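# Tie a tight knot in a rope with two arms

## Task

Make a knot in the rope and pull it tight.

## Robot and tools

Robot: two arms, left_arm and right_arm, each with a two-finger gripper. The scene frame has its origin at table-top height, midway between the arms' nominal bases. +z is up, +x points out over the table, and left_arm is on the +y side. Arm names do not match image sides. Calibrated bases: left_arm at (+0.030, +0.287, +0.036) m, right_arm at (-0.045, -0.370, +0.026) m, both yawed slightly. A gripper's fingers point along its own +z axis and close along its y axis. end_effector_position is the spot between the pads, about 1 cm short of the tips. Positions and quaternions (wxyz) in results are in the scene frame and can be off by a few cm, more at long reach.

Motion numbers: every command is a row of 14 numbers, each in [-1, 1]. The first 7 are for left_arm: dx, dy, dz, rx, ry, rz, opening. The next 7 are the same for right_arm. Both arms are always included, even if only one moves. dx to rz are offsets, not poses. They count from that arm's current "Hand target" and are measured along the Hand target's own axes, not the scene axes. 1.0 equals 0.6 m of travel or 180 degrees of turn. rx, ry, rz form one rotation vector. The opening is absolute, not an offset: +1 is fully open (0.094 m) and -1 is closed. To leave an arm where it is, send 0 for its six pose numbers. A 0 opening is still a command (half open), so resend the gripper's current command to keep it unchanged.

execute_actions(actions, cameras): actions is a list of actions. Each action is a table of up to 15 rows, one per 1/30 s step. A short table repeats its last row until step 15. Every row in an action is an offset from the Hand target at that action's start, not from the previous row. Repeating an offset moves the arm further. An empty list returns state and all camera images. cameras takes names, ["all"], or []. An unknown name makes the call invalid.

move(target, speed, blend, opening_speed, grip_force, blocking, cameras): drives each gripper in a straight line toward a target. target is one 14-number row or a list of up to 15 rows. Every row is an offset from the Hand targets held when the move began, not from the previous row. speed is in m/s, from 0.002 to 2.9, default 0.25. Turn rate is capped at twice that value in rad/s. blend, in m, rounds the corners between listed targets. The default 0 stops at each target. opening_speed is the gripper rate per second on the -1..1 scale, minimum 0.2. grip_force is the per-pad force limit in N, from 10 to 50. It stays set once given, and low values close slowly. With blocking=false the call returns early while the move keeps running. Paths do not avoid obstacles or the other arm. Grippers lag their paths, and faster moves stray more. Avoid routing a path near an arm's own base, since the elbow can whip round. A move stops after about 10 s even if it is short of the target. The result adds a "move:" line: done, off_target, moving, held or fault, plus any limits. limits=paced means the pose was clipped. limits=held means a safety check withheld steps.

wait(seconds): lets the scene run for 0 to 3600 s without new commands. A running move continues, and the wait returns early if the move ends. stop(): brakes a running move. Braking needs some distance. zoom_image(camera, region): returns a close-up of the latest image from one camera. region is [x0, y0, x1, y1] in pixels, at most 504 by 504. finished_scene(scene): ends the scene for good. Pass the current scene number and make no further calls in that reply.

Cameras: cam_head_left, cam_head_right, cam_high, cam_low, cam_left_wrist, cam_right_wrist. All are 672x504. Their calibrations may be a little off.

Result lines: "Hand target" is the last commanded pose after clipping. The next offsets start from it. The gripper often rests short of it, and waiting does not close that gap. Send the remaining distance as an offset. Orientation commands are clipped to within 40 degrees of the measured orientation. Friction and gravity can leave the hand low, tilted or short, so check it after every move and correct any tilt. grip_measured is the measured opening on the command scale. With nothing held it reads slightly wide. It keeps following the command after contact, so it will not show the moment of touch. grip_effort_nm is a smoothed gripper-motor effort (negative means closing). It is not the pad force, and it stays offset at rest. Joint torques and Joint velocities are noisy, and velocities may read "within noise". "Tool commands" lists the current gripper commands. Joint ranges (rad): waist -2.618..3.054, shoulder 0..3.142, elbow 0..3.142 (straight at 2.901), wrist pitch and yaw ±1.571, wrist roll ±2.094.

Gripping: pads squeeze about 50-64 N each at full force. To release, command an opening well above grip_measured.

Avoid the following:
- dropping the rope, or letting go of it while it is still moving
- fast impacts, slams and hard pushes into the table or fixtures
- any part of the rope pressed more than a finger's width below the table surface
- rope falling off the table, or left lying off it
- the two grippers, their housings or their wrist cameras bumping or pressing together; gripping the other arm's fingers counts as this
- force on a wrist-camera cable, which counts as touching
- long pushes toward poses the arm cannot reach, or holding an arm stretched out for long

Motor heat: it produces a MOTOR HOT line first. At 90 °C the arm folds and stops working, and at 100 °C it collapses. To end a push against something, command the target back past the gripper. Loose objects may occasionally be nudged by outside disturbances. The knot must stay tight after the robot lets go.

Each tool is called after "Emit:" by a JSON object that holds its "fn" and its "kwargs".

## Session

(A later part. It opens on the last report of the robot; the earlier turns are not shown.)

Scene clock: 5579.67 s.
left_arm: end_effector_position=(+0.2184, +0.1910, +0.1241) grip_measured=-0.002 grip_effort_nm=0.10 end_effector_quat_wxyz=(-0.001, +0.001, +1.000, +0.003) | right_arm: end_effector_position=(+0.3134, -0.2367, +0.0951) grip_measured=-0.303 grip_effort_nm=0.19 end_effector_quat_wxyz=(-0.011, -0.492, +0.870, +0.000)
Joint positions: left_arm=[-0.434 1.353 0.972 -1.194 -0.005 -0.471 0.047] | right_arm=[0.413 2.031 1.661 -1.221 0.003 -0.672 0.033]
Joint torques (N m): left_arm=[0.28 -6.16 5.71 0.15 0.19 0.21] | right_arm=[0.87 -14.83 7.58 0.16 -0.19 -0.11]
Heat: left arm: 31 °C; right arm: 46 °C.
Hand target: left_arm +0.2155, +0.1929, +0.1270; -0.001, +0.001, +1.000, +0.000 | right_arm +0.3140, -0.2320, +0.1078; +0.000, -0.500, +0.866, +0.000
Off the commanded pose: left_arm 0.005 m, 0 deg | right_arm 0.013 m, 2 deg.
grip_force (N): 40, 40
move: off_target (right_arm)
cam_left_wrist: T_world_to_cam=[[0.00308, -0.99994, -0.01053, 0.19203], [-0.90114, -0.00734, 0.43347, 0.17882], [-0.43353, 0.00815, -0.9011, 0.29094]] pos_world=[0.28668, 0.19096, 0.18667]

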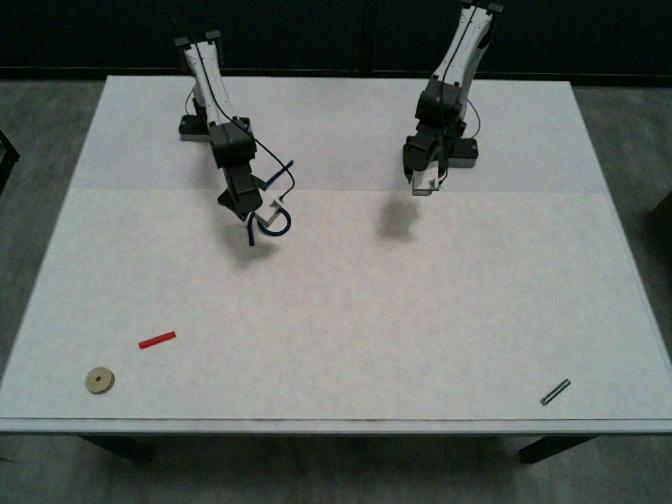

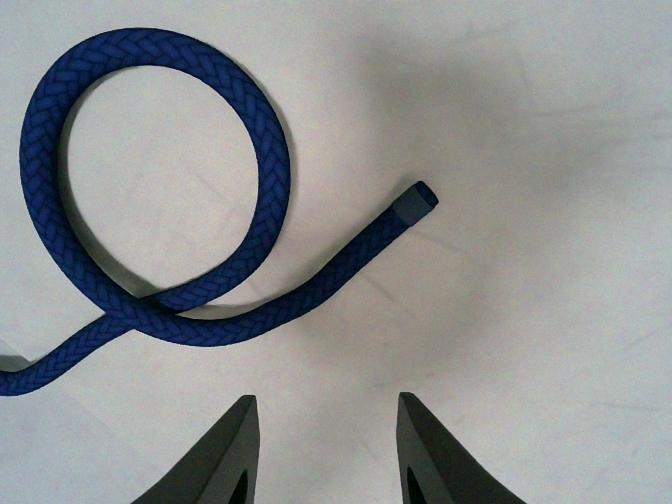

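Emit:
{"fn": "move", "kwargs": {"target": [0,0,0,0,0,0,0.0,0.0522,0.1327,0,0,0,-0.472,-0.2], "speed": 0.15, "cameras": ["cam_high","cam_left_wrist"]}}

Scene clock: 5916.37 s.
left_arm: end_effector_position=(+0.2184, +0.1910, +0.1241) grip_measured=-0.002 grip_effort_nm=0.11 end_effector_quat_wxyz=(-0.001, +0.001, +1.000, +0.003) | right_arm: end_effector_position=(+0.2296, -0.2226, +0.1045) grip_measured=-0.203 grip_effort_nm=0.19 end_effector_quat_wxyz=(+0.011, +0.951, -0.309, -0.008)
Joint positions: left_arm=[-0.434 1.353 0.972 -1.194 -0.005 -0.471 0.047] | right_arm=[0.55 1.762 1.338 -1.174 0.003 -2.017 0.037]
Joint torques (N m): left_arm=[0.28 -6.19 5.71 0.15 0.16 0.18] | right_arm=[0.75 -12.01 4.52 0.46 -0.22 -0.12]
Heat: left arm: 31 °C; right arm: 62 °C.
Hand target: left_arm +0.2155, +0.1929, +0.1270; -0.001, +0.001, +1.000, +0.000 | right_arm +0.2294, -0.2193, +0.1077; +0.000, +0.954, -0.301, +0.000
Off the commanded pose: left_arm 0.005 m, 0 deg | right_arm 0.005 m, 2 deg.
grip_force (N): 40, 40
move: done
cam_left_wrist: T_world_to_cam=[[0.00308, -0.99994, -0.01053, 0.19203], [-0.90114, -0.00734, 0.43347, 0.17882], [-0.43353, 0.00815, -0.9011, 0.29094]] pos_world=[0.28668, 0.19096, 0.18667]

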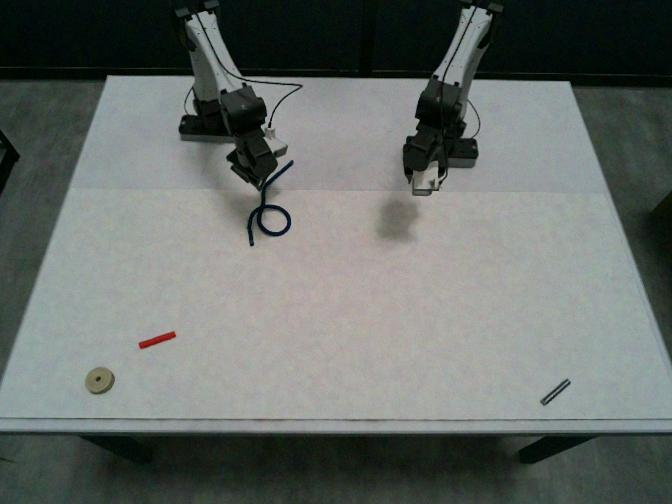

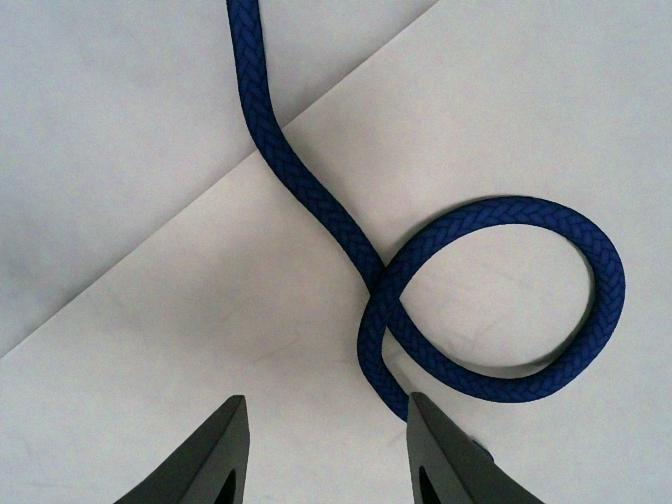

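Emit:
{"fn": "move", "kwargs": {"target": [0,0,0,0,0,0,0.0,0.005,-0.0335,0.085,0,0,0,-0.2], "speed": 0.15, "cameras": ["cam_left_wrist"]}}

Scene clock: 5967.67 s.
left_arm: end_effector_position=(+0.2184, +0.1910, +0.1241) grip_measured=-0.002 grip_effort_nm=0.11 end_effector_quat_wxyz=(-0.001, +0.001, +1.000, +0.003) | right_arm: end_effector_position=(+0.2444, -0.2075, +0.0654) grip_measured=-0.203 grip_effort_nm=0.19 end_effector_quat_wxyz=(-0.003, +0.954, -0.301, +0.005)
Joint positions: left_arm=[-0.434 1.353 0.972 -1.194 -0.005 -0.471 0.047] | right_arm=[0.569 1.838 1.273 -0.994 0.003 -2.016 0.037]
Joint torques (N m): left_arm=[0.2 -6.05 5.72 0.13 0.17 0.18] | right_arm=[0.7 -8.43 4.88 0.55 -0.22 0.1]
Heat: left arm: 31 °C; right arm: 56 °C.
Hand target: left_arm +0.2155, +0.1929, +0.1270; -0.001, +0.001, +1.000, +0.000 | right_arm +0.2434, -0.2046, +0.0567; +0.000, +0.954, -0.301, +0.000
Off the commanded pose: left_arm 0.005 m, 0 deg | right_arm 0.009 m, 1 deg.
grip_force (N): 40, 40
move: done
cam_left_wrist: T_world_to_cam=[[0.00308, -0.99994, -0.01053, 0.19203], [-0.90114, -0.00734, 0.43347, 0.17882], [-0.43353, 0.00815, -0.9011, 0.29094]] pos_world=[0.28668, 0.19096, 0.18667]

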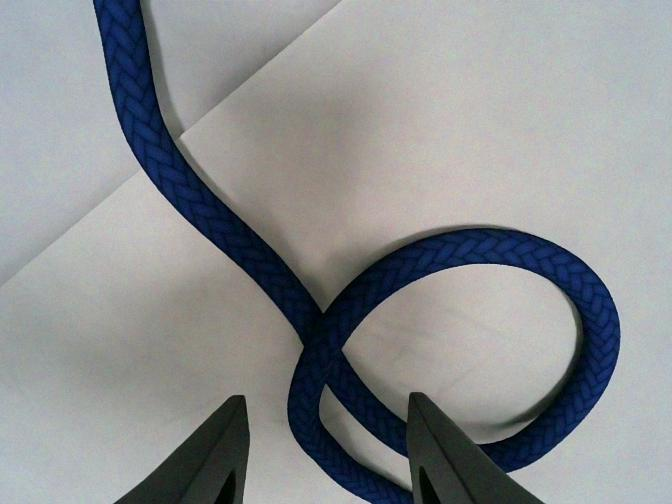

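Emit:
{"fn": "move", "kwargs": {"target": [0,0,0,0,0,0,0.0,0.025,0.005,0.045,0,0,0,-0.2], "speed": 0.12, "cameras": ["cam_left_wrist"]}}

Scene clock: 5986.03 s.
left_arm: end_effector_position=(+0.2184, +0.1910, +0.1241) grip_measured=-0.002 grip_effort_nm=0.11 end_effector_quat_wxyz=(-0.001, +0.001, +1.000, +0.003) | right_arm: end_effector_position=(+0.2540, -0.2136, +0.0389) grip_measured=-0.203 grip_effort_nm=0.19 end_effector_quat_wxyz=(-0.004, +0.953, -0.302, +0.006)
Joint positions: left_arm=[-0.434 1.353 0.972 -1.194 -0.005 -0.471 0.047] | right_arm=[0.539 1.893 1.233 -0.897 0.003 -2.043 0.037]
Joint torques (N m): left_arm=[0.27 -6.12 5.75 0.16 0.17 0.18] | right_arm=[-0.49 -8.87 4.48 0.54 -0.22 -0.1]
Heat: left arm: 31 °C; right arm: 52 °C.
Hand target: left_arm +0.2155, +0.1929, +0.1270; -0.001, +0.001, +1.000, +0.000 | right_arm +0.2539, -0.2155, +0.0298; +0.000, +0.954, -0.301, +0.000
Off the commanded pose: left_arm 0.005 m, 0 deg | right_arm 0.009 m, 1 deg.
grip_force (N): 40, 40
move: done
cam_left_wrist: T_world_to_cam=[[0.00308, -0.99994, -0.01053, 0.19203], [-0.90114, -0.00734, 0.43347, 0.17882], [-0.43353, 0.00815, -0.9011, 0.29094]] pos_world=[0.28668, 0.19096, 0.18667]

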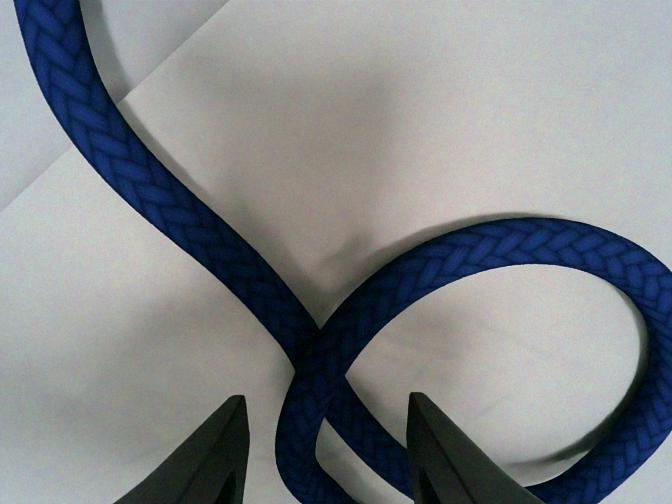

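Emit:
{"fn": "move", "kwargs": {"target": [[0,0,0,0,0,0,0.0,0.008,0.004,0.038,0,0,0,-0.2],[0,0,0,0,0,0,0.0,0.008,0.004,0.038,0,0,0,-0.9]], "speed": 0.1, "opening_speed": 0.5, "cameras": ["cam_left_wrist"]}}

Scene clock: 6004.63 s.
left_arm: end_effector_position=(+0.2184, +0.1910, +0.1241) grip_measured=-0.002 grip_effort_nm=0.10 end_effector_quat_wxyz=(-0.001, +0.001, +1.000, +0.003) | right_arm: end_effector_position=(+0.2578, -0.2169, +0.0178) grip_measured=-0.786 grip_effort_nm=-0.78 end_effector_quat_wxyz=(-0.006, +0.954, -0.301, +0.008)
Joint positions: left_arm=[-0.434 1.353 0.972 -1.194 -0.005 -0.471 0.047] | right_arm=[0.525 1.931 1.192 -0.813 0.003 -2.06 0.01]
Joint torques (N m): left_arm=[0.25 -6.15 5.79 0.16 0.18 0.18] | right_arm=[-0.7 -8.72 4.11 0.58 -0.22 -0.1]
Heat: left arm: 31 °C; right arm: 51 °C.
Hand target: left_arm +0.2155, +0.1929, +0.1270; -0.001, +0.001, +1.000, +0.000 | right_arm +0.2565, -0.2203, +0.0069; +0.000, +0.954, -0.301, +0.000
Off the commanded pose: left_arm 0.005 m, 0 deg | right_arm 0.011 m, 1 deg.
grip_force (N): 40, 40
move: off_target (right_arm); target 2's new opening was sent with right_arm's hand 0.011 m and 0 deg from that target
cam_left_wrist: T_world_to_cam=[[0.00308, -0.99994, -0.01053, 0.19203], [-0.90114, -0.00734, 0.43347, 0.17882], [-0.43353, 0.00815, -0.9011, 0.29094]] pos_world=[0.28668, 0.19096, 0.18667]

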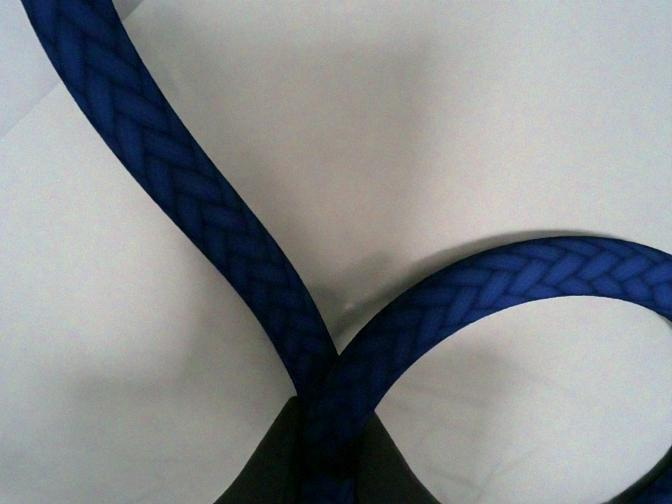

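Emit:
{"fn": "move", "kwargs": {"target": [[0,0,0,0,0,0,0.0,0,0,-0.0967,0,0,0,-0.9],[0,0,0,0,0,0,0.0,-0.2482,-0.2338,-0.0967,0,0,0.583,-0.9],[0,0,0,0,0,0,0.0,-0.2482,-0.2338,-0.0967,0,0,0.444,-0.9]], "speed": 0.25, "cameras": ["cam_high","cam_left_wrist"]}}

Scene clock: 6044.33 s.
left_arm: end_effector_position=(+0.2184, +0.1910, +0.1241) grip_measured=-0.002 grip_effort_nm=0.10 end_effector_quat_wxyz=(-0.001, +0.001, +1.000, +0.003) | right_arm: end_effector_position=(+0.2172, -0.0218, +0.0702) grip_measured=-0.787 grip_effort_nm=-0.81 end_effector_quat_wxyz=(+0.011, -0.532, +0.847, +0.003)
Joint positions: left_arm=[-0.434 1.353 0.972 -1.194 -0.005 -0.471 0.047] | right_arm=[0.982 2.221 1.856 -1.183 0.003 -0.194 0.01]
Joint torques (N m): left_arm=[0.27 -6.15 5.72 0.14 0.19 0.19] | right_arm=[0.5 -12.36 7.79 0.26 -0.16 -0.11]
Heat: left arm: 31 °C; right arm: 50 °C.
Hand target: left_arm +0.2155, +0.1929, +0.1270; -0.001, +0.001, +1.000, +0.000 | right_arm +0.2149, -0.0200, +0.0649; +0.000, -0.538, +0.843, +0.000
Off the commanded pose: left_arm 0.005 m, 0 deg | right_arm 0.006 m, 2 deg.
grip_force (N): 40, 40
move: done
cam_left_wrist: T_world_to_cam=[[0.00308, -0.99994, -0.01053, 0.19203], [-0.90114, -0.00734, 0.43347, 0.17882], [-0.43353, 0.00815, -0.9011, 0.29094]] pos_world=[0.28668, 0.19096, 0.18667]

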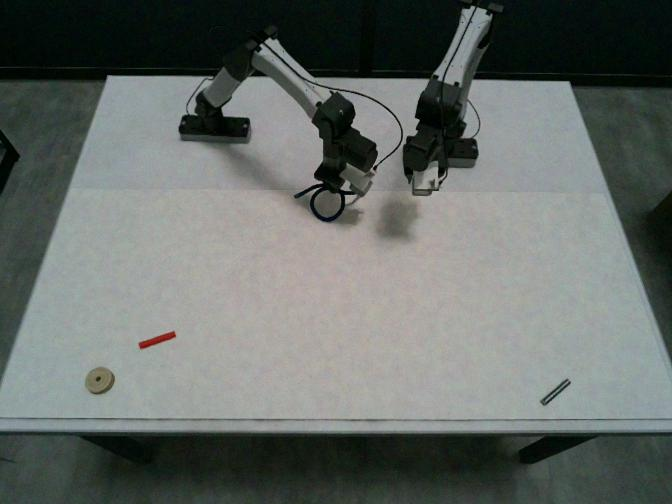

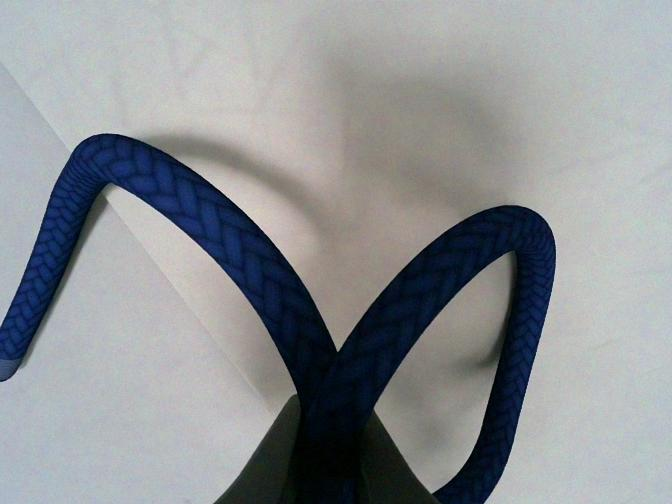

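Emit:
{"fn": "move", "kwargs": {"target": [[0,0,0,0,0,0,0.0,0,0,0.0965,0,0,0,-0.9],[0,0,0,0,0,0,0.0,0,0,0.0965,0,0,0,-0.3],[0,0,0,0,0,0,0.0,0,0,-0.09,0,0,0,-0.3]], "speed": 0.1, "opening_speed": 0.5, "cameras": ["cam_high","cam_left_wrist"]}}

Scene clock: 6054.83 s.
left_arm: end_effector_position=(+0.2184, +0.1910, +0.1241) grip_measured=-0.002 grip_effort_nm=0.11 end_effector_quat_wxyz=(-0.001, +0.001, +1.000, +0.003) | right_arm: end_effector_position=(+0.2167, -0.0225, +0.1071) grip_measured=-0.303 grip_effort_nm=0.19 end_effector_quat_wxyz=(-0.008, -0.532, +0.847, -0.004)
Joint positions: left_arm=[-0.434 1.353 0.972 -1.194 -0.005 -0.471 0.047] | right_arm=[0.982 2.257 2.063 -1.394 0.003 -0.194 0.033]
Joint torques (N m): left_arm=[0.23 -6.17 5.75 0.14 0.19 0.18] | right_arm=[0.54 -16.69 7.62 0.17 -0.16 -0.1]
Heat: left arm: 31 °C; right arm: 51 °C.
Hand target: left_arm +0.2155, +0.1929, +0.1270; -0.001, +0.001, +1.000, +0.000 | right_arm +0.2150, -0.0200, +0.1191; +0.000, -0.538, +0.843, +0.000
Off the commanded pose: left_arm 0.005 m, 0 deg | right_arm 0.012 m, 1 deg.
grip_force (N): 40, 40
move: off_target (right_arm); target 2's new opening was sent with right_arm's hand 0.014 m and 1 deg from that target
cam_left_wrist: T_world_to_cam=[[0.00308, -0.99994, -0.01053, 0.19203], [-0.90114, -0.00734, 0.43347, 0.17882], [-0.43353, 0.00815, -0.9011, 0.29094]] pos_world=[0.28668, 0.19096, 0.18667]

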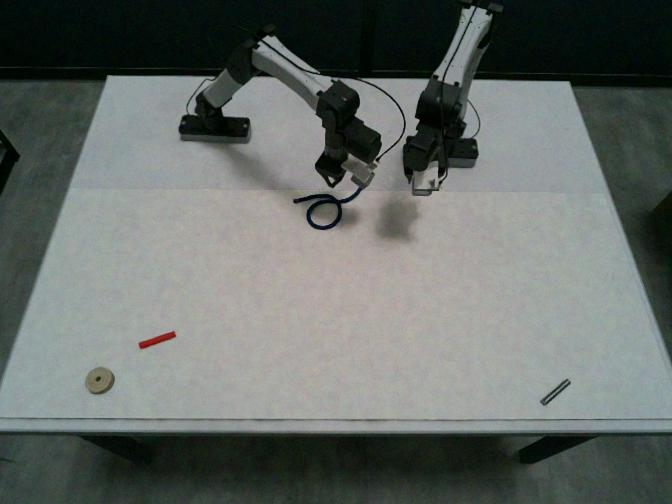

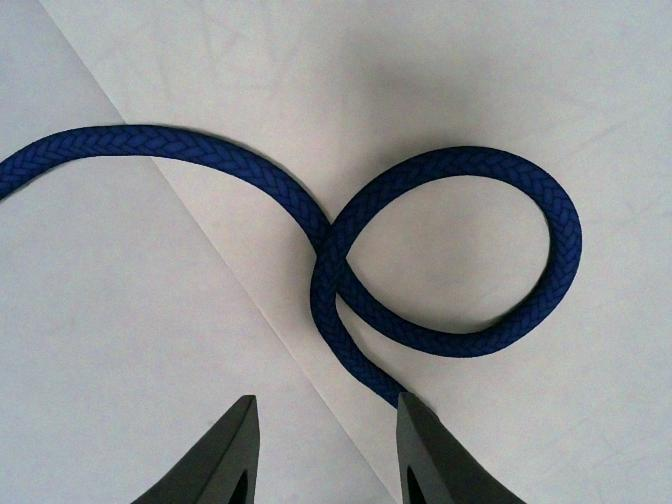

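Emit:
{"fn": "move", "kwargs": {"target": [[0,0,0,0,0,0,0.0,0.0133,0,0.1868,0,0,0,-0.2],[0,0,0,0,0,0,0.0,0.0133,0,0.1868,0,0,0,-0.9]], "speed": 0.2, "opening_speed": 0.7, "cameras": ["cam_left_wrist"]}}

Emit:
{"fn": "move", "kwargs": {"target": [[0,0,0,0,0,0,0.0,0,0,-0.0967,0,0,0,-0.9],[0,0,0,0,0,0,0.0,-0.0317,-0.068,-0.0967,0,0,0.4167,-0.9],[0,0,0,0,0,0,0.0,-0.0317,-0.068,-0.0967,0,0,0.2778,-0.9],[0,0,0,0,0,0,0.0,-0.0317,-0.068,0.0,0,0,0.2778,-0.9]], "speed": 0.25, "cameras": ["cam_left_wrist"]}}

Scene clock: 6134.03 s.
left_arm: end_effector_position=(+0.2184, +0.1910, +0.1241) grip_measured=-0.002 grip_effort_nm=0.10 end_effector_quat_wxyz=(-0.001, +0.001, +1.000, +0.003) | right_arm: end_effector_position=(+0.2148, -0.0278, +0.0198) grip_measured=-0.786 grip_effort_nm=-0.75 end_effector_quat_wxyz=(+0.008, -0.533, +0.846, -0.002)
Joint positions: left_arm=[-0.434 1.353 0.972 -1.194 -0.005 -0.471 0.047] | right_arm=[0.981 2.251 1.702 -1.008 0.01 -0.199 0.01]
Joint torques (N m): left_arm=[0.25 -6.15 5.79 0.15 0.16 0.19] | right_arm=[0.28 -12.79 4.34 0.72 -0.23 -0.1]
Heat: left arm: 31 °C; right arm: 68 °C.
Hand target: left_arm +0.2155, +0.1929, +0.1270; -0.001, +0.001, +1.000, +0.000 | right_arm +0.2117, -0.0272, +0.0070; +0.000, -0.538, +0.843, +0.000
Off the commanded pose: left_arm 0.005 m, 0 deg | right_arm 0.013 m, 1 deg.
grip_force (N): 40, 40
move: off_target (right_arm); target 2's new opening was sent with right_arm's hand 0.013 m and 1 deg from that target
cam_left_wrist: T_world_to_cam=[[0.00308, -0.99994, -0.01053, 0.19203], [-0.90114, -0.00734, 0.43347, 0.17882], [-0.43353, 0.00815, -0.9011, 0.29094]] pos_world=[0.28668, 0.19096, 0.18667]

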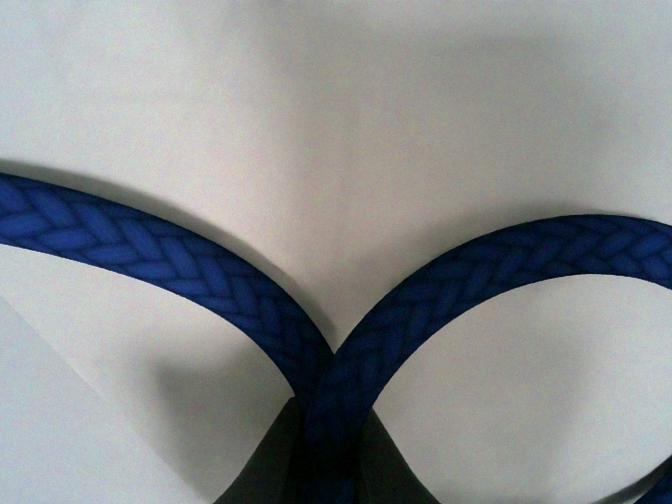

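Scene clock: 6140.90 s.
left_arm: end_effector_position=(+0.2184, +0.1910, +0.1241) grip_measured=-0.002 grip_effort_nm=0.11 end_effector_quat_wxyz=(-0.001, +0.001, +1.000, +0.003) | right_arm: end_effector_position=(+0.2501, -0.0318, +0.0196) grip_measured=-0.787 grip_effort_nm=-0.81 end_effector_quat_wxyz=(-0.004, -0.131, +0.991, -0.009)
Joint positions: left_arm=[-0.434 1.353 0.972 -1.194 -0.005 -0.471 0.047] | right_arm=[0.912 2.362 1.892 -1.12 0.008 0.595 0.01]
Joint torques (N m): left_arm=[0.2 -6.19 5.74 0.14 0.17 0.2] | right_arm=[-0.55 -13.41 5.16 0.9 -0.17 -0.1]
Heat: left arm: 31 °C; right arm: 66 °C.
Hand target: left_arm +0.2155, +0.1929, +0.1270; -0.001, +0.001, +1.000, +0.000 | right_arm +0.2566, -0.0272, +0.0069; +0.000, -0.131, +0.991, +0.000
Off the commanded pose: left_arm 0.005 m, 0 deg | right_arm 0.015 m, 1 deg.
grip_force (N): 40, 40
move: off_target (right_arm)
cam_left_wrist: T_world_to_cam=[[0.00308, -0.99994, -0.01053, 0.19203], [-0.90114, -0.00734, 0.43347, 0.17882], [-0.43353, 0.00815, -0.9011, 0.29094]] pos_world=[0.28668, 0.19096, 0.18667]

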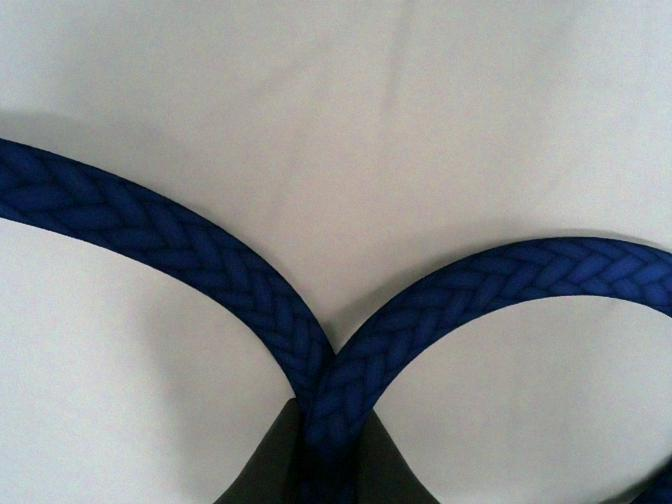

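Emit:
{"fn": "move", "kwargs": {"target": [[0,0,0,0,0,0,0.0,0,0,0,0,0,0,-0.3],[0,0,0,0,0,0,0.0,0,0,-0.1867,0,0,0,-0.3]], "speed": 0.2, "opening_speed": 0.7, "cameras": ["cam_high","cam_left_wrist"]}}

Scene clock: 6148.70 s.
left_arm: end_effector_position=(+0.2184, +0.1910, +0.1241) grip_measured=-0.002 grip_effort_nm=0.11 end_effector_quat_wxyz=(-0.001, +0.001, +1.000, +0.003) | right_arm: end_effector_position=(+0.2554, -0.0256, +0.1187) grip_measured=-0.303 grip_effort_nm=0.19 end_effector_quat_wxyz=(+0.007, -0.131, +0.991, +0.000)
Joint positions: left_arm=[-0.434 1.353 0.972 -1.194 -0.005 -0.471 0.047] | right_arm=[0.912 2.348 2.264 -1.476 0.008 0.595 0.033]
Joint torques (N m): left_arm=[0.34 -6.12 5.82 0.15 0.18 0.19] | right_arm=[-0.57 -14.74 7.58 0.21 -0.17 -0.09]
Heat: left arm: 31 °C; right arm: 65 °C.
Hand target: left_arm +0.2155, +0.1929, +0.1270; -0.001, +0.001, +1.000, +0.000 | right_arm +0.2566, -0.0272, +0.1189; +0.000, -0.131, +0.991, +0.000
Off the commanded pose: left_arm 0.005 m, 0 deg | right_arm 0.002 m, 1 deg.
grip_force (N): 40, 40
move: done
cam_left_wrist: T_world_to_cam=[[0.00308, -0.99994, -0.01053, 0.19203], [-0.90114, -0.00734, 0.43347, 0.17882], [-0.43353, 0.00815, -0.9011, 0.29094]] pos_world=[0.28668, 0.19096, 0.18667]

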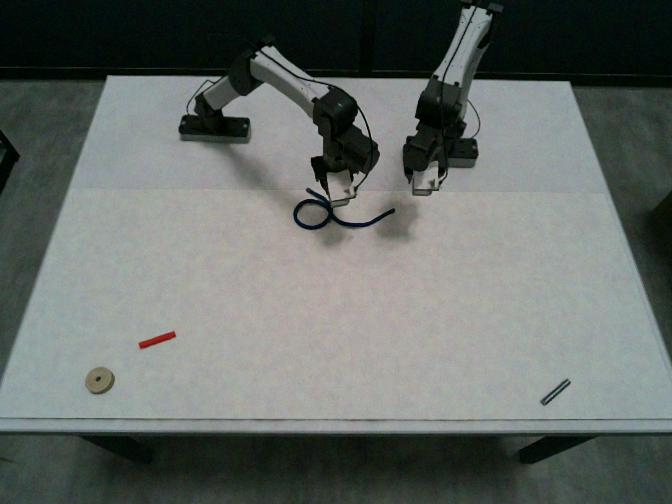

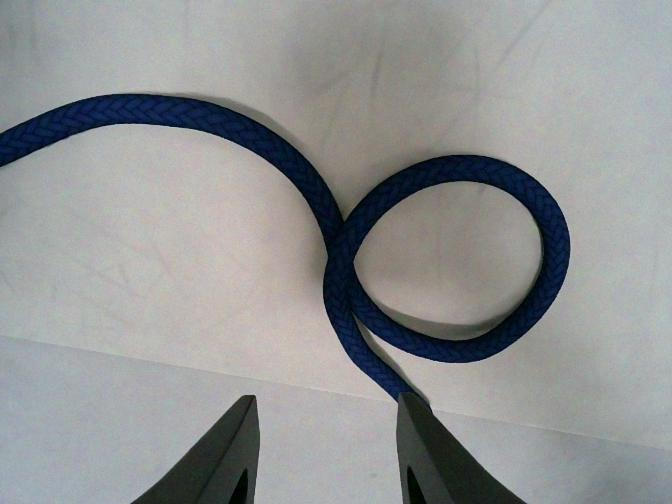

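Emit:
{"fn": "move", "kwargs": {"target": [[0,0,0,0,0,0,0.0,0.011,-0.0077,0.1865,0,0,0,-0.2],[0,0,0,0,0,0,0.0,0.011,-0.0077,0.1865,0,0,0,-0.9]], "speed": 0.2, "opening_speed": 0.7}}

Emit:
{"fn": "move", "kwargs": {"target": [[0,0,0,0,0,0,0.0,0,0,-0.0967,0,0,0,-0.9],[0,0,0,0,0,0,0.0,0.0125,0.05,-0.0967,0,0,-0.389,-0.9],[0,0,0,0,0,0,0.0,0.0125,0.05,-0.0967,0,0,-0.25,-0.9],[0,0,0,0,0,0,0.0,0.0125,0.05,0.0,0,0,-0.25,-0.9]], "speed": 0.25}}

Emit:
{"fn": "move", "kwargs": {"target": [[0,0,0,0,0,0,0.0,0,0,0,0,0,0,-0.3],[0,0,0,0,0,0,0.0,0,0,-0.1867,0,0,0,-0.3]], "speed": 0.2, "opening_speed": 0.7, "cameras": ["cam_high","cam_left_wrist"]}}

Scene clock: 6285.13 s.
left_arm: end_effector_position=(+0.2184, +0.1910, +0.1241) grip_measured=-0.002 grip_effort_nm=0.11 end_effector_quat_wxyz=(-0.001, +0.001, +1.000, +0.003) | right_arm: end_effector_position=(+0.2449, -0.0354, +0.0160) grip_measured=-0.791 grip_effort_nm=-0.75 end_effector_quat_wxyz=(-0.010, -0.132, +0.991, -0.008)
Joint positions: left_arm=[-0.434 1.353 0.972 -1.194 -0.005 -0.471 0.047] | right_arm=[0.912 2.346 1.85 -1.099 -0.001 0.593 0.01]
Joint torques (N m): left_arm=[0.27 -6.09 5.78 0.16 0.18 0.2] | right_arm=[-0.58 -14.95 3.81 0.94 -0.08 -0.07]
Heat: left arm: 31 °C; right arm: 64 °C.
Hand target: left_arm +0.2155, +0.1929, +0.1270; -0.001, +0.001, +1.000, +0.000 | right_arm +0.2515, -0.0333, +0.0071; +0.000, -0.131, +0.991, +0.000
Off the commanded pose: left_arm 0.005 m, 0 deg | right_arm 0.011 m, 1 deg.
grip_force (N): 40, 40
move: off_target (right_arm); target 2's new opening was sent with right_arm's hand 0.017 m and 3 deg from that target

Scene clock: 6292.10 s.
left_arm: end_effector_position=(+0.2184, +0.1910, +0.1241) grip_measured=-0.002 grip_effort_nm=0.10 end_effector_quat_wxyz=(-0.001, +0.001, +1.000, +0.003) | right_arm: end_effector_position=(+0.2348, -0.0141, +0.0199) grip_measured=-0.793 grip_effort_nm=-0.81 end_effector_quat_wxyz=(-0.007, -0.501, +0.866, -0.003)
Joint positions: left_arm=[-0.434 1.353 0.972 -1.195 -0.005 -0.471 0.047] | right_arm=[0.96 2.376 1.918 -1.129 -0.001 -0.144 0.01]
Joint torques (N m): left_arm=[0.23 -6.11 5.75 0.14 0.19 0.19] | right_arm=[0.73 -13.61 5.09 0.9 -0.12 0.1]
Heat: left arm: 31 °C; right arm: 63 °C.
Hand target: left_arm +0.2154, +0.1930, +0.1270; -0.002, +0.001, +1.000, +0.000 | right_arm +0.2366, -0.0063, +0.0071; +0.000, -0.500, +0.866, +0.000
Off the commanded pose: left_arm 0.004 m, 0 deg | right_arm 0.015 m, 1 deg.
grip_force (N): 40, 40
move: off_target (right_arm)

Scene clock: 6295.10 s.
left_arm: end_effector_position=(+0.2184, +0.1910, +0.1241) grip_measured=-0.002 grip_effort_nm=0.10 end_effector_quat_wxyz=(-0.001, +0.001, +1.000, +0.003) | right_arm: end_effector_position=(+0.2395, -0.0080, +0.1200) grip_measured=-0.303 grip_effort_nm=0.19 end_effector_quat_wxyz=(+0.006, -0.501, +0.866, +0.003)
Joint positions: left_arm=[-0.434 1.353 0.972 -1.195 -0.005 -0.471 0.047] | right_arm=[0.96 2.367 2.302 -1.493 -0.001 -0.144 0.033]
Joint torques (N m): left_arm=[0.24 -6.06 5.72 0.14 0.18 0.2] | right_arm=[0.72 -14.65 7.58 0.26 -0.11 0.1]
Heat: left arm: 31 °C; right arm: 64 °C.
Hand target: left_arm +0.2154, +0.1930, +0.1270; -0.002, +0.001, +1.000, +0.000 | right_arm +0.2365, -0.0064, +0.1191; +0.000, -0.500, +0.866, +0.000
Off the commanded pose: left_arm 0.005 m, 0 deg | right_arm 0.004 m, 1 deg.
grip_force (N): 40, 40
move: done
cam_left_wrist: T_world_to_cam=[[0.00304, -0.99994, -0.01062, 0.19216], [-0.901, -0.00734, 0.43376, 0.17873], [-0.43381, 0.00825, -0.90097, 0.29097]] pos_world=[0.28668, 0.19106, 0.18667]

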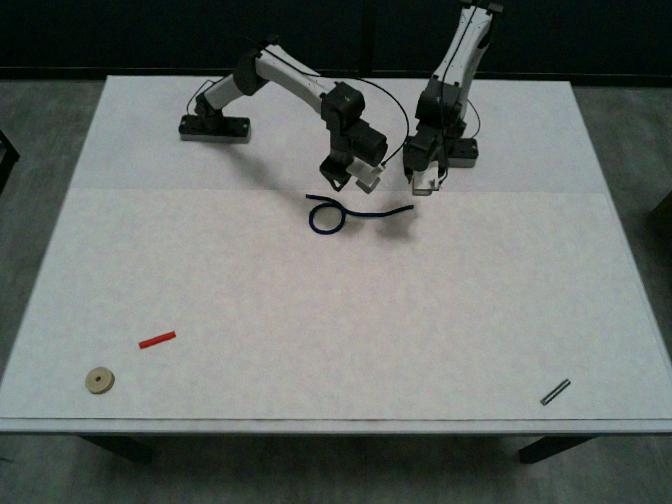

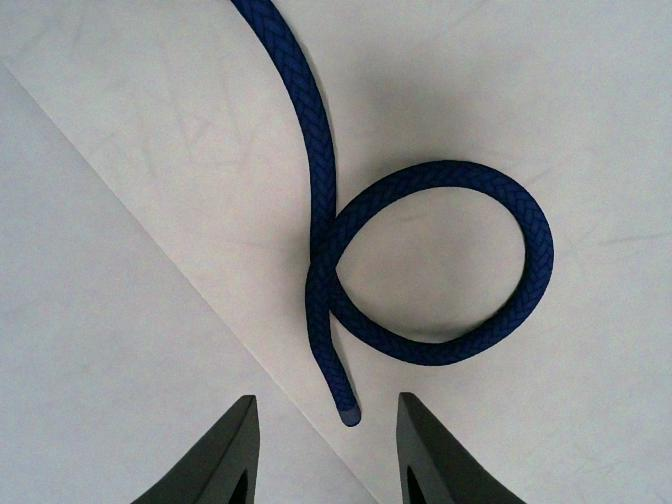

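Emit:
{"fn": "move", "kwargs": {"target": [[0,0,0,0,0,0,-0.2,0.2605,-0.0609,0,0,0,0,-0.3],[0.0007,-0.3533,0.0867,0.1102,-0.1729,0.3492,-0.2,0.2605,-0.0609,0,0,0,0,-0.3]], "speed": 0.2, "cameras": ["cam_high","cam_right_wrist","cam_low"]}}

Scene clock: 6372.73 s.
left_arm: end_effector_position=(+0.2166, -0.0139, +0.0767) grip_measured=-0.198 grip_effort_nm=-0.10 end_effector_quat_wxyz=(+0.249, +0.506, +0.811, -0.154) | right_arm: end_effector_position=(+0.1870, -0.1593, +0.1154) grip_measured=-0.303 grip_effort_nm=0.19 end_effector_quat_wxyz=(-0.015, -0.500, +0.866, -0.003)
Joint positions: left_arm=[-0.939 1.496 0.711 -0.196 0.074 0.115 0.038] | right_arm=[0.793 1.765 1.386 -1.221 0 -0.309 0.033]
Joint torques (N m): left_arm=[-0.9 -5.14 5.44 1.58 0.35 0.2] | right_arm=[-0.61 -12.37 4.64 0.57 -0.13 -0.1]
Heat: left arm: 31 °C; right arm: 63 °C.
Hand target: left_arm +0.2144, -0.0191, +0.0751; +0.252, +0.513, +0.804, -0.163 | right_arm +0.1901, -0.1600, +0.1190; +0.000, -0.500, +0.866, +0.000
Off the commanded pose: left_arm 0.006 m, 2 deg | right_arm 0.005 m, 2 deg.
grip_force (N): 40, 40
move: done
cam_right_wrist: T_world_to_cam=[[0.87205, -0.4894, 0.00381, -0.24496], [-0.44364, -0.78716, 0.42845, -0.05129], [-0.20669, -0.37533, -0.90356, 0.1732]] pos_world=[0.22666, -0.09525, 0.17941]
Images, in order (width x height): cam_high 672x504, cam_low 672x504, cam_right_wrist 672x504.

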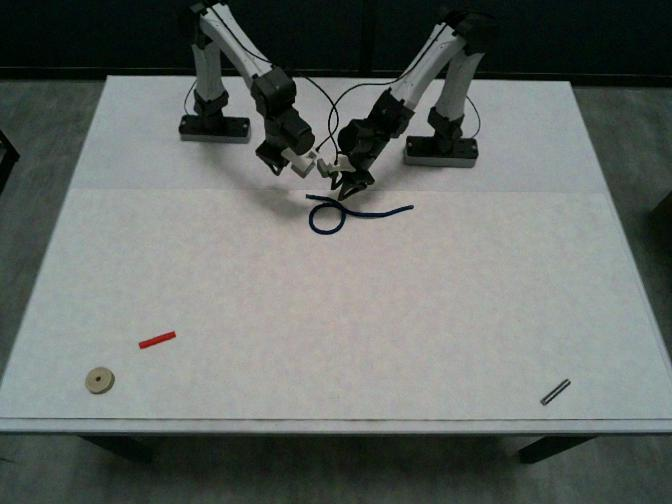

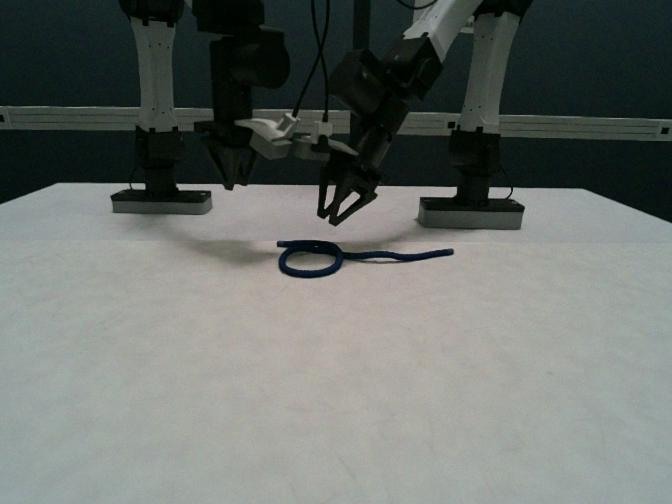

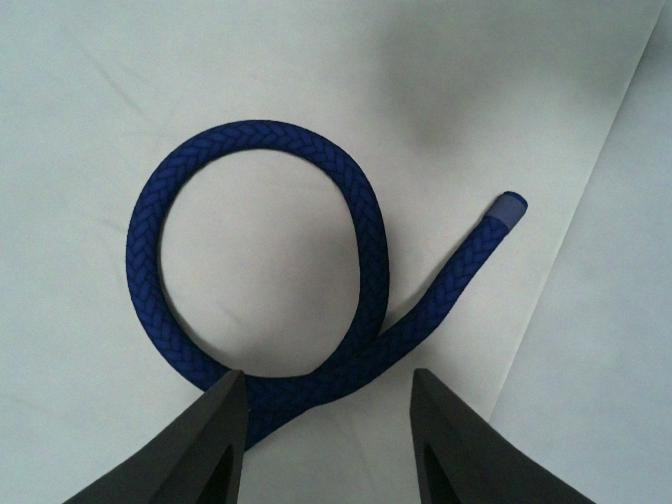

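Emit:
{"fn": "move", "kwargs": {"target": [[0,0,-0.25,0,0,0,-0.2,0,0,0,0,0,0,-0.3],[0,0,-0.25,0,0,0,-0.2,-0.1185,0.064,0.065,0,0,-0.1167,-0.3]], "speed": 0.2, "cameras": ["cam_left_wrist"]}}

Scene clock: 6448.43 s.
left_arm: end_effector_position=(+0.1762, +0.0635, +0.1841) grip_measured=-0.198 grip_effort_nm=-0.10 end_effector_quat_wxyz=(+0.238, +0.512, +0.811, -0.152) | right_arm: end_effector_position=(+0.1881, -0.0884, +0.0828) grip_measured=-0.303 grip_effort_nm=0.19 end_effector_quat_wxyz=(-0.008, -0.643, +0.765, -0.001)
Joint positions: left_arm=[-0.874 1.025 0.855 -0.838 0.118 0.18 0.038] | right_arm=[0.935 1.969 1.522 -1.139 0 -0.517 0.033]
Joint torques (N m): left_arm=[0.23 -3.17 9.99 1.25 0.38 0.19] | right_arm=[0.65 -10.06 7.54 0.57 -0.15 -0.09]
Heat: left arm: 31 °C; right arm: 56 °C.
Hand target: left_arm +0.1786, +0.0591, +0.1981; +0.253, +0.513, +0.804, -0.163 | right_arm +0.1923, -0.0793, +0.0801; +0.000, -0.650, +0.760, +0.000
Off the commanded pose: left_arm 0.015 m, 2 deg | right_arm 0.010 m, 1 deg.
grip_force (N): 40, 40
move: off_target (left_arm)
cam_left_wrist: T_world_to_cam=[[-0.90073, -0.43437, 0.00117, 0.18651], [-0.43105, 0.89351, -0.12583, 0.07675], [0.05361, -0.11384, -0.99205, 0.26649]] pos_world=[0.1868, 0.04277, 0.27381]

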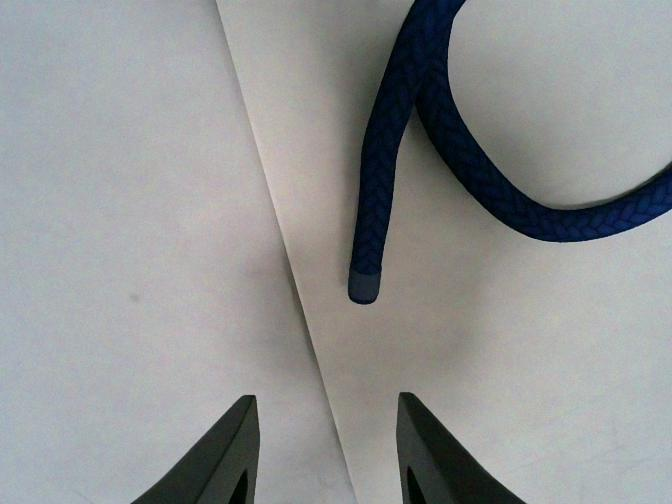

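Emit:
{"fn": "move", "kwargs": {"target": [0,0,0,0,0,0,-0.2,-0.034,-0.0217,0.075,0,0,0,-0.3], "speed": 0.15, "cameras": ["cam_left_wrist"]}}

Scene clock: 6459.03 s.
left_arm: end_effector_position=(+0.1762, +0.0635, +0.1841) grip_measured=-0.198 grip_effort_nm=-0.10 end_effector_quat_wxyz=(+0.238, +0.512, +0.811, -0.152) | right_arm: end_effector_position=(+0.2037, -0.0696, +0.0398) grip_measured=-0.303 grip_effort_nm=0.19 end_effector_quat_wxyz=(-0.007, -0.645, +0.764, -0.001)
Joint positions: left_arm=[-0.874 1.025 0.855 -0.838 0.118 0.18 0.038] | right_arm=[0.935 2.103 1.545 -1.027 0 -0.521 0.033]
Joint torques (N m): left_arm=[0.28 -3.17 9.85 1.25 0.35 0.19] | right_arm=[0.43 -10.97 7.31 0.58 -0.15 -0.11]
Heat: left arm: 33 °C; right arm: 57 °C.
Hand target: left_arm +0.1787, +0.0591, +0.1981; +0.253, +0.513, +0.804, -0.163 | right_arm +0.2084, -0.0611, +0.0351; +0.000, -0.650, +0.760, +0.000
Off the commanded pose: left_arm 0.015 m, 2 deg | right_arm 0.011 m, 1 deg.
grip_force (N): 40, 40
move: off_target (right_arm)
cam_left_wrist: T_world_to_cam=[[-0.90073, -0.43437, 0.00117, 0.18651], [-0.43105, 0.89351, -0.12583, 0.07675], [0.05361, -0.11384, -0.99205, 0.26649]] pos_world=[0.1868, 0.04277, 0.27381]

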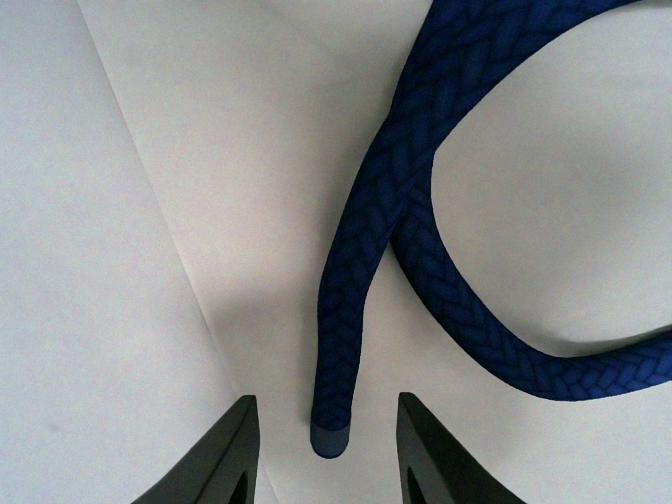

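Emit:
{"fn": "move", "kwargs": {"target": [[0,0,0,0,0,0,-0.2,0,0,0.0468,0,0,0,-0.3],[0,0,0,0,0,0,-0.2,0,0,0.0468,0,0,0,-0.95],[0,0,0,0,0,0,-0.2,0.075,0.0365,0.042,0,0,0,-0.95]], "speed": 0.1, "opening_speed": 0.7, "cameras": ["cam_left_wrist","cam_right_wrist"]}}

Scene clock: 6474.17 s.
left_arm: end_effector_position=(+0.1762, +0.0635, +0.1841) grip_measured=-0.198 grip_effort_nm=-0.10 end_effector_quat_wxyz=(+0.238, +0.512, +0.811, -0.152) | right_arm: end_effector_position=(+0.1866, -0.0903, +0.0160) grip_measured=-0.804 grip_effort_nm=-0.81 end_effector_quat_wxyz=(+0.020, -0.649, +0.761, +0.003)
Joint positions: left_arm=[-0.874 1.025 0.855 -0.838 0.118 0.18 0.038] | right_arm=[0.935 1.996 1.278 -0.812 0 -0.532 0.009]
Joint torques (N m): left_arm=[0.21 -3.17 9.83 1.27 0.38 0.19] | right_arm=[-0.47 -12.12 3.07 0.37 -0.15 -0.1]
Heat: left arm: 36 °C; right arm: 56 °C.
Hand target: left_arm +0.1787, +0.0591, +0.1981; +0.253, +0.513, +0.804, -0.163 | right_arm +0.1798, -0.1021, +0.0098; +0.000, -0.650, +0.760, +0.000
Off the commanded pose: left_arm 0.015 m, 2 deg | right_arm 0.015 m, 2 deg.
grip_force (N): 40, 40
move: off_target (right_arm); target 2's new opening was sent with right_arm's hand 0.013 m and 1 deg from that target
cam_left_wrist: T_world_to_cam=[[-0.90073, -0.43437, 0.00117, 0.18651], [-0.43105, 0.89351, -0.12583, 0.07675], [0.05361, -0.11384, -0.99205, 0.26649]] pos_world=[0.1868, 0.04277, 0.27381]
cam_right_wrist: T_world_to_cam=[[0.98851, -0.1472, 0.03437, -0.20172], [-0.14941, -0.91694, 0.37, -0.02019], [-0.02295, -0.37088, -0.9284, 0.07574]] pos_world=[0.19812, -0.02011, 0.08472]

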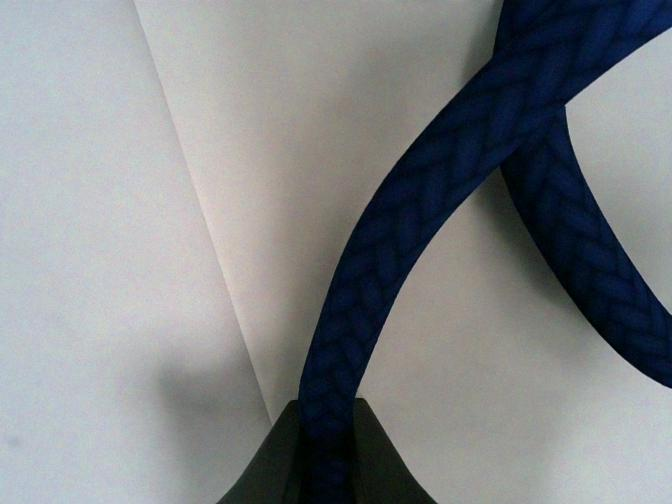

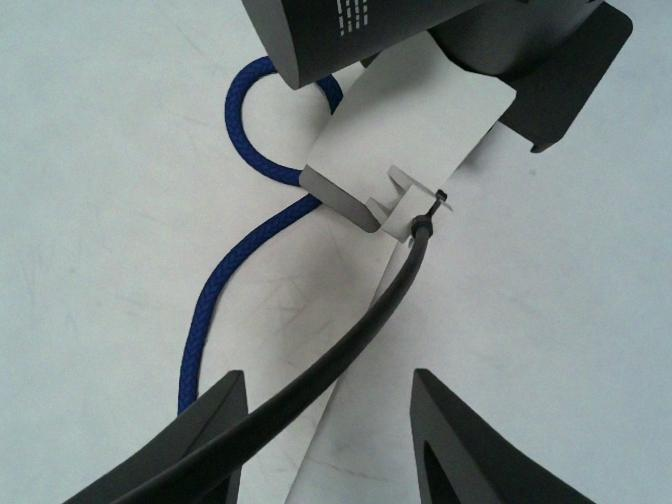

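Emit:
{"fn": "move", "kwargs": {"target": [0,0,0,0,0,0,-0.2,0.05,0.025,0,0,0,0,-0.95], "speed": 0.1, "cameras": ["cam_left_wrist","cam_high"]}}

Scene clock: 6490.27 s.
left_arm: end_effector_position=(+0.1762, +0.0635, +0.1841) grip_measured=-0.198 grip_effort_nm=-0.10 end_effector_quat_wxyz=(+0.238, +0.512, +0.811, -0.152) | right_arm: end_effector_position=(+0.1626, -0.1219, +0.0120) grip_measured=-0.804 grip_effort_nm=-0.81 end_effector_quat_wxyz=(+0.007, -0.650, +0.760, +0.002)
Joint positions: left_arm=[-0.874 1.025 0.855 -0.838 0.118 0.18 0.038] | right_arm=[0.929 1.893 1.113 -0.776 -0.001 -0.54 0.009]
Joint torques (N m): left_arm=[0.24 -3.25 9.85 1.25 0.36 0.19] | right_arm=[-0.69 -11.55 3.26 0.43 -0.14 -0.1]
Heat: left arm: 38 °C; right arm: 55 °C.
Hand target: left_arm +0.1787, +0.0591, +0.1981; +0.253, +0.513, +0.804, -0.163 | right_arm +0.1603, -0.1295, +0.0098; +0.000, -0.650, +0.760, +0.000
Off the commanded pose: left_arm 0.015 m, 2 deg | right_arm 0.008 m, 1 deg.
grip_force (N): 40, 40
move: done
cam_left_wrist: T_world_to_cam=[[-0.90073, -0.43437, 0.00117, 0.18651], [-0.43105, 0.89351, -0.12583, 0.07675], [0.05361, -0.11384, -0.99205, 0.26649]] pos_world=[0.1868, 0.04277, 0.27381]
Images, in order (width x height): cam_high 672x504, cam_left_wrist 672x504.

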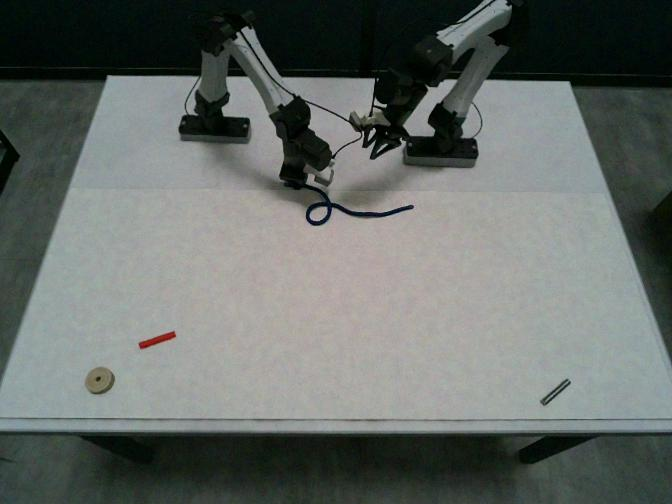

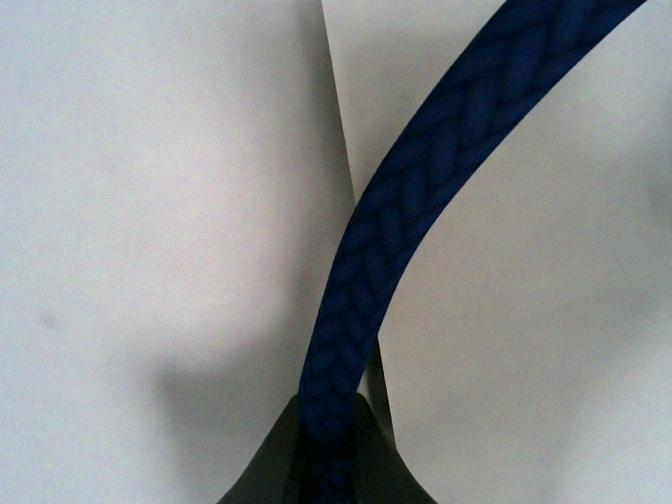

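Emit:
{"fn": "zoom_image", "kwargs": {"camera": "cam_high", "region": [260, 150, 430, 270]}}

Scaled by 2.965 from the camera's image (finer frame: 960x720).

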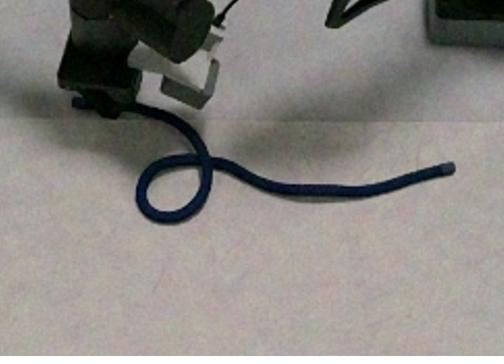

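Emit:
{"fn": "move", "kwargs": {"target": [0,0,0,0,0,0,-0.2,-0.0392,-0.0719,0,0,0,-0.383,-0.95], "speed": 0.15, "cameras": ["cam_left_wrist","cam_high"]}}

Emit:
{"fn": "zoom_image", "kwargs": {"camera": "cam_high", "region": [260, 150, 430, 270]}}

Scene clock: 6554.80 s.
left_arm: end_effector_position=(+0.1762, +0.0635, +0.1841) grip_measured=-0.198 grip_effort_nm=-0.10 end_effector_quat_wxyz=(+0.238, +0.512, +0.811, -0.152) | right_arm: end_effector_position=(+0.1798, -0.1273, +0.0145) grip_measured=-0.805 grip_effort_nm=-0.81 end_effector_quat_wxyz=(+0.032, +0.966, -0.256, -0.028)
Joint positions: left_arm=[-0.874 1.025 0.855 -0.838 0.118 0.181 0.038] | right_arm=[0.869 1.995 1.266 -0.925 -0.019 -1.809 0.009]
Joint torques (N m): left_arm=[0.24 -3.17 9.81 1.28 0.35 0.19] | right_arm=[-1.4 -9.11 7.58 0.99 0.02 -0.12]
Heat: left arm: 41 °C; right arm: 55 °C.
Hand target: left_arm +0.1787, +0.0591, +0.1981; +0.253, +0.513, +0.804, -0.163 | right_arm +0.2065, -0.1129, +0.0098; +0.000, +0.966, -0.259, +0.000
Off the commanded pose: left_arm 0.015 m, 2 deg | right_arm 0.031 m, 5 deg.
grip_force (N): 40, 40
move: off_target (right_arm)
cam_left_wrist: T_world_to_cam=[[-0.90097, -0.43387, 0.00128, 0.18651], [-0.43056, 0.89373, -0.12597, 0.07669], [0.05351, -0.11404, -0.99203, 0.26651]] pos_world=[0.1868, 0.04277, 0.27381]
Images, in order (width x height): cam_high 672x504, cam_left_wrist 672x504.

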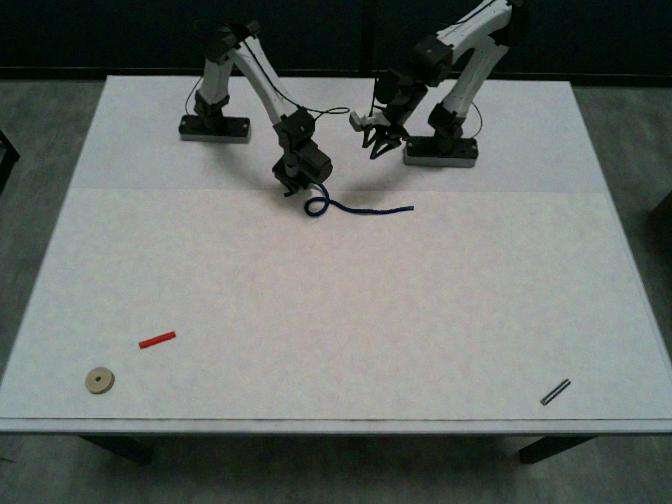

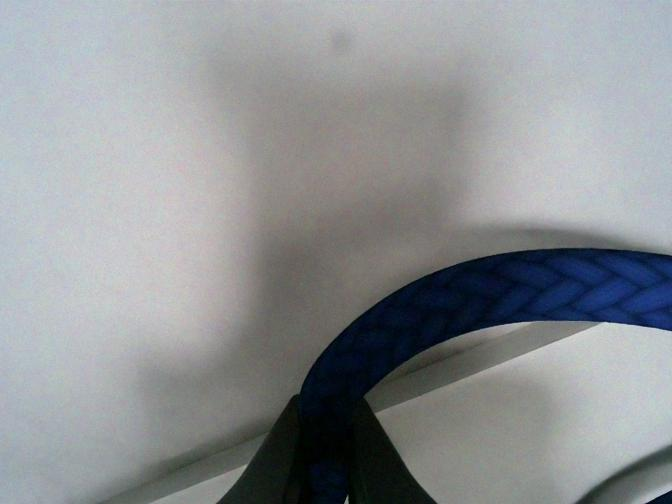

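Scaled by 2.965 from the camera's image (finer frame: 960x720).

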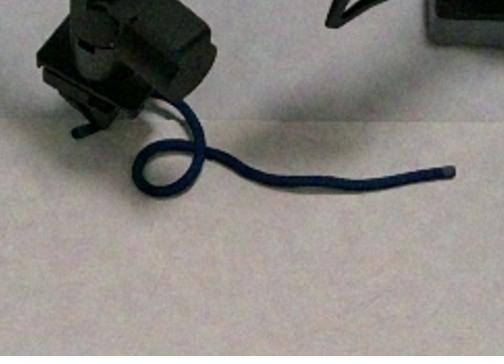

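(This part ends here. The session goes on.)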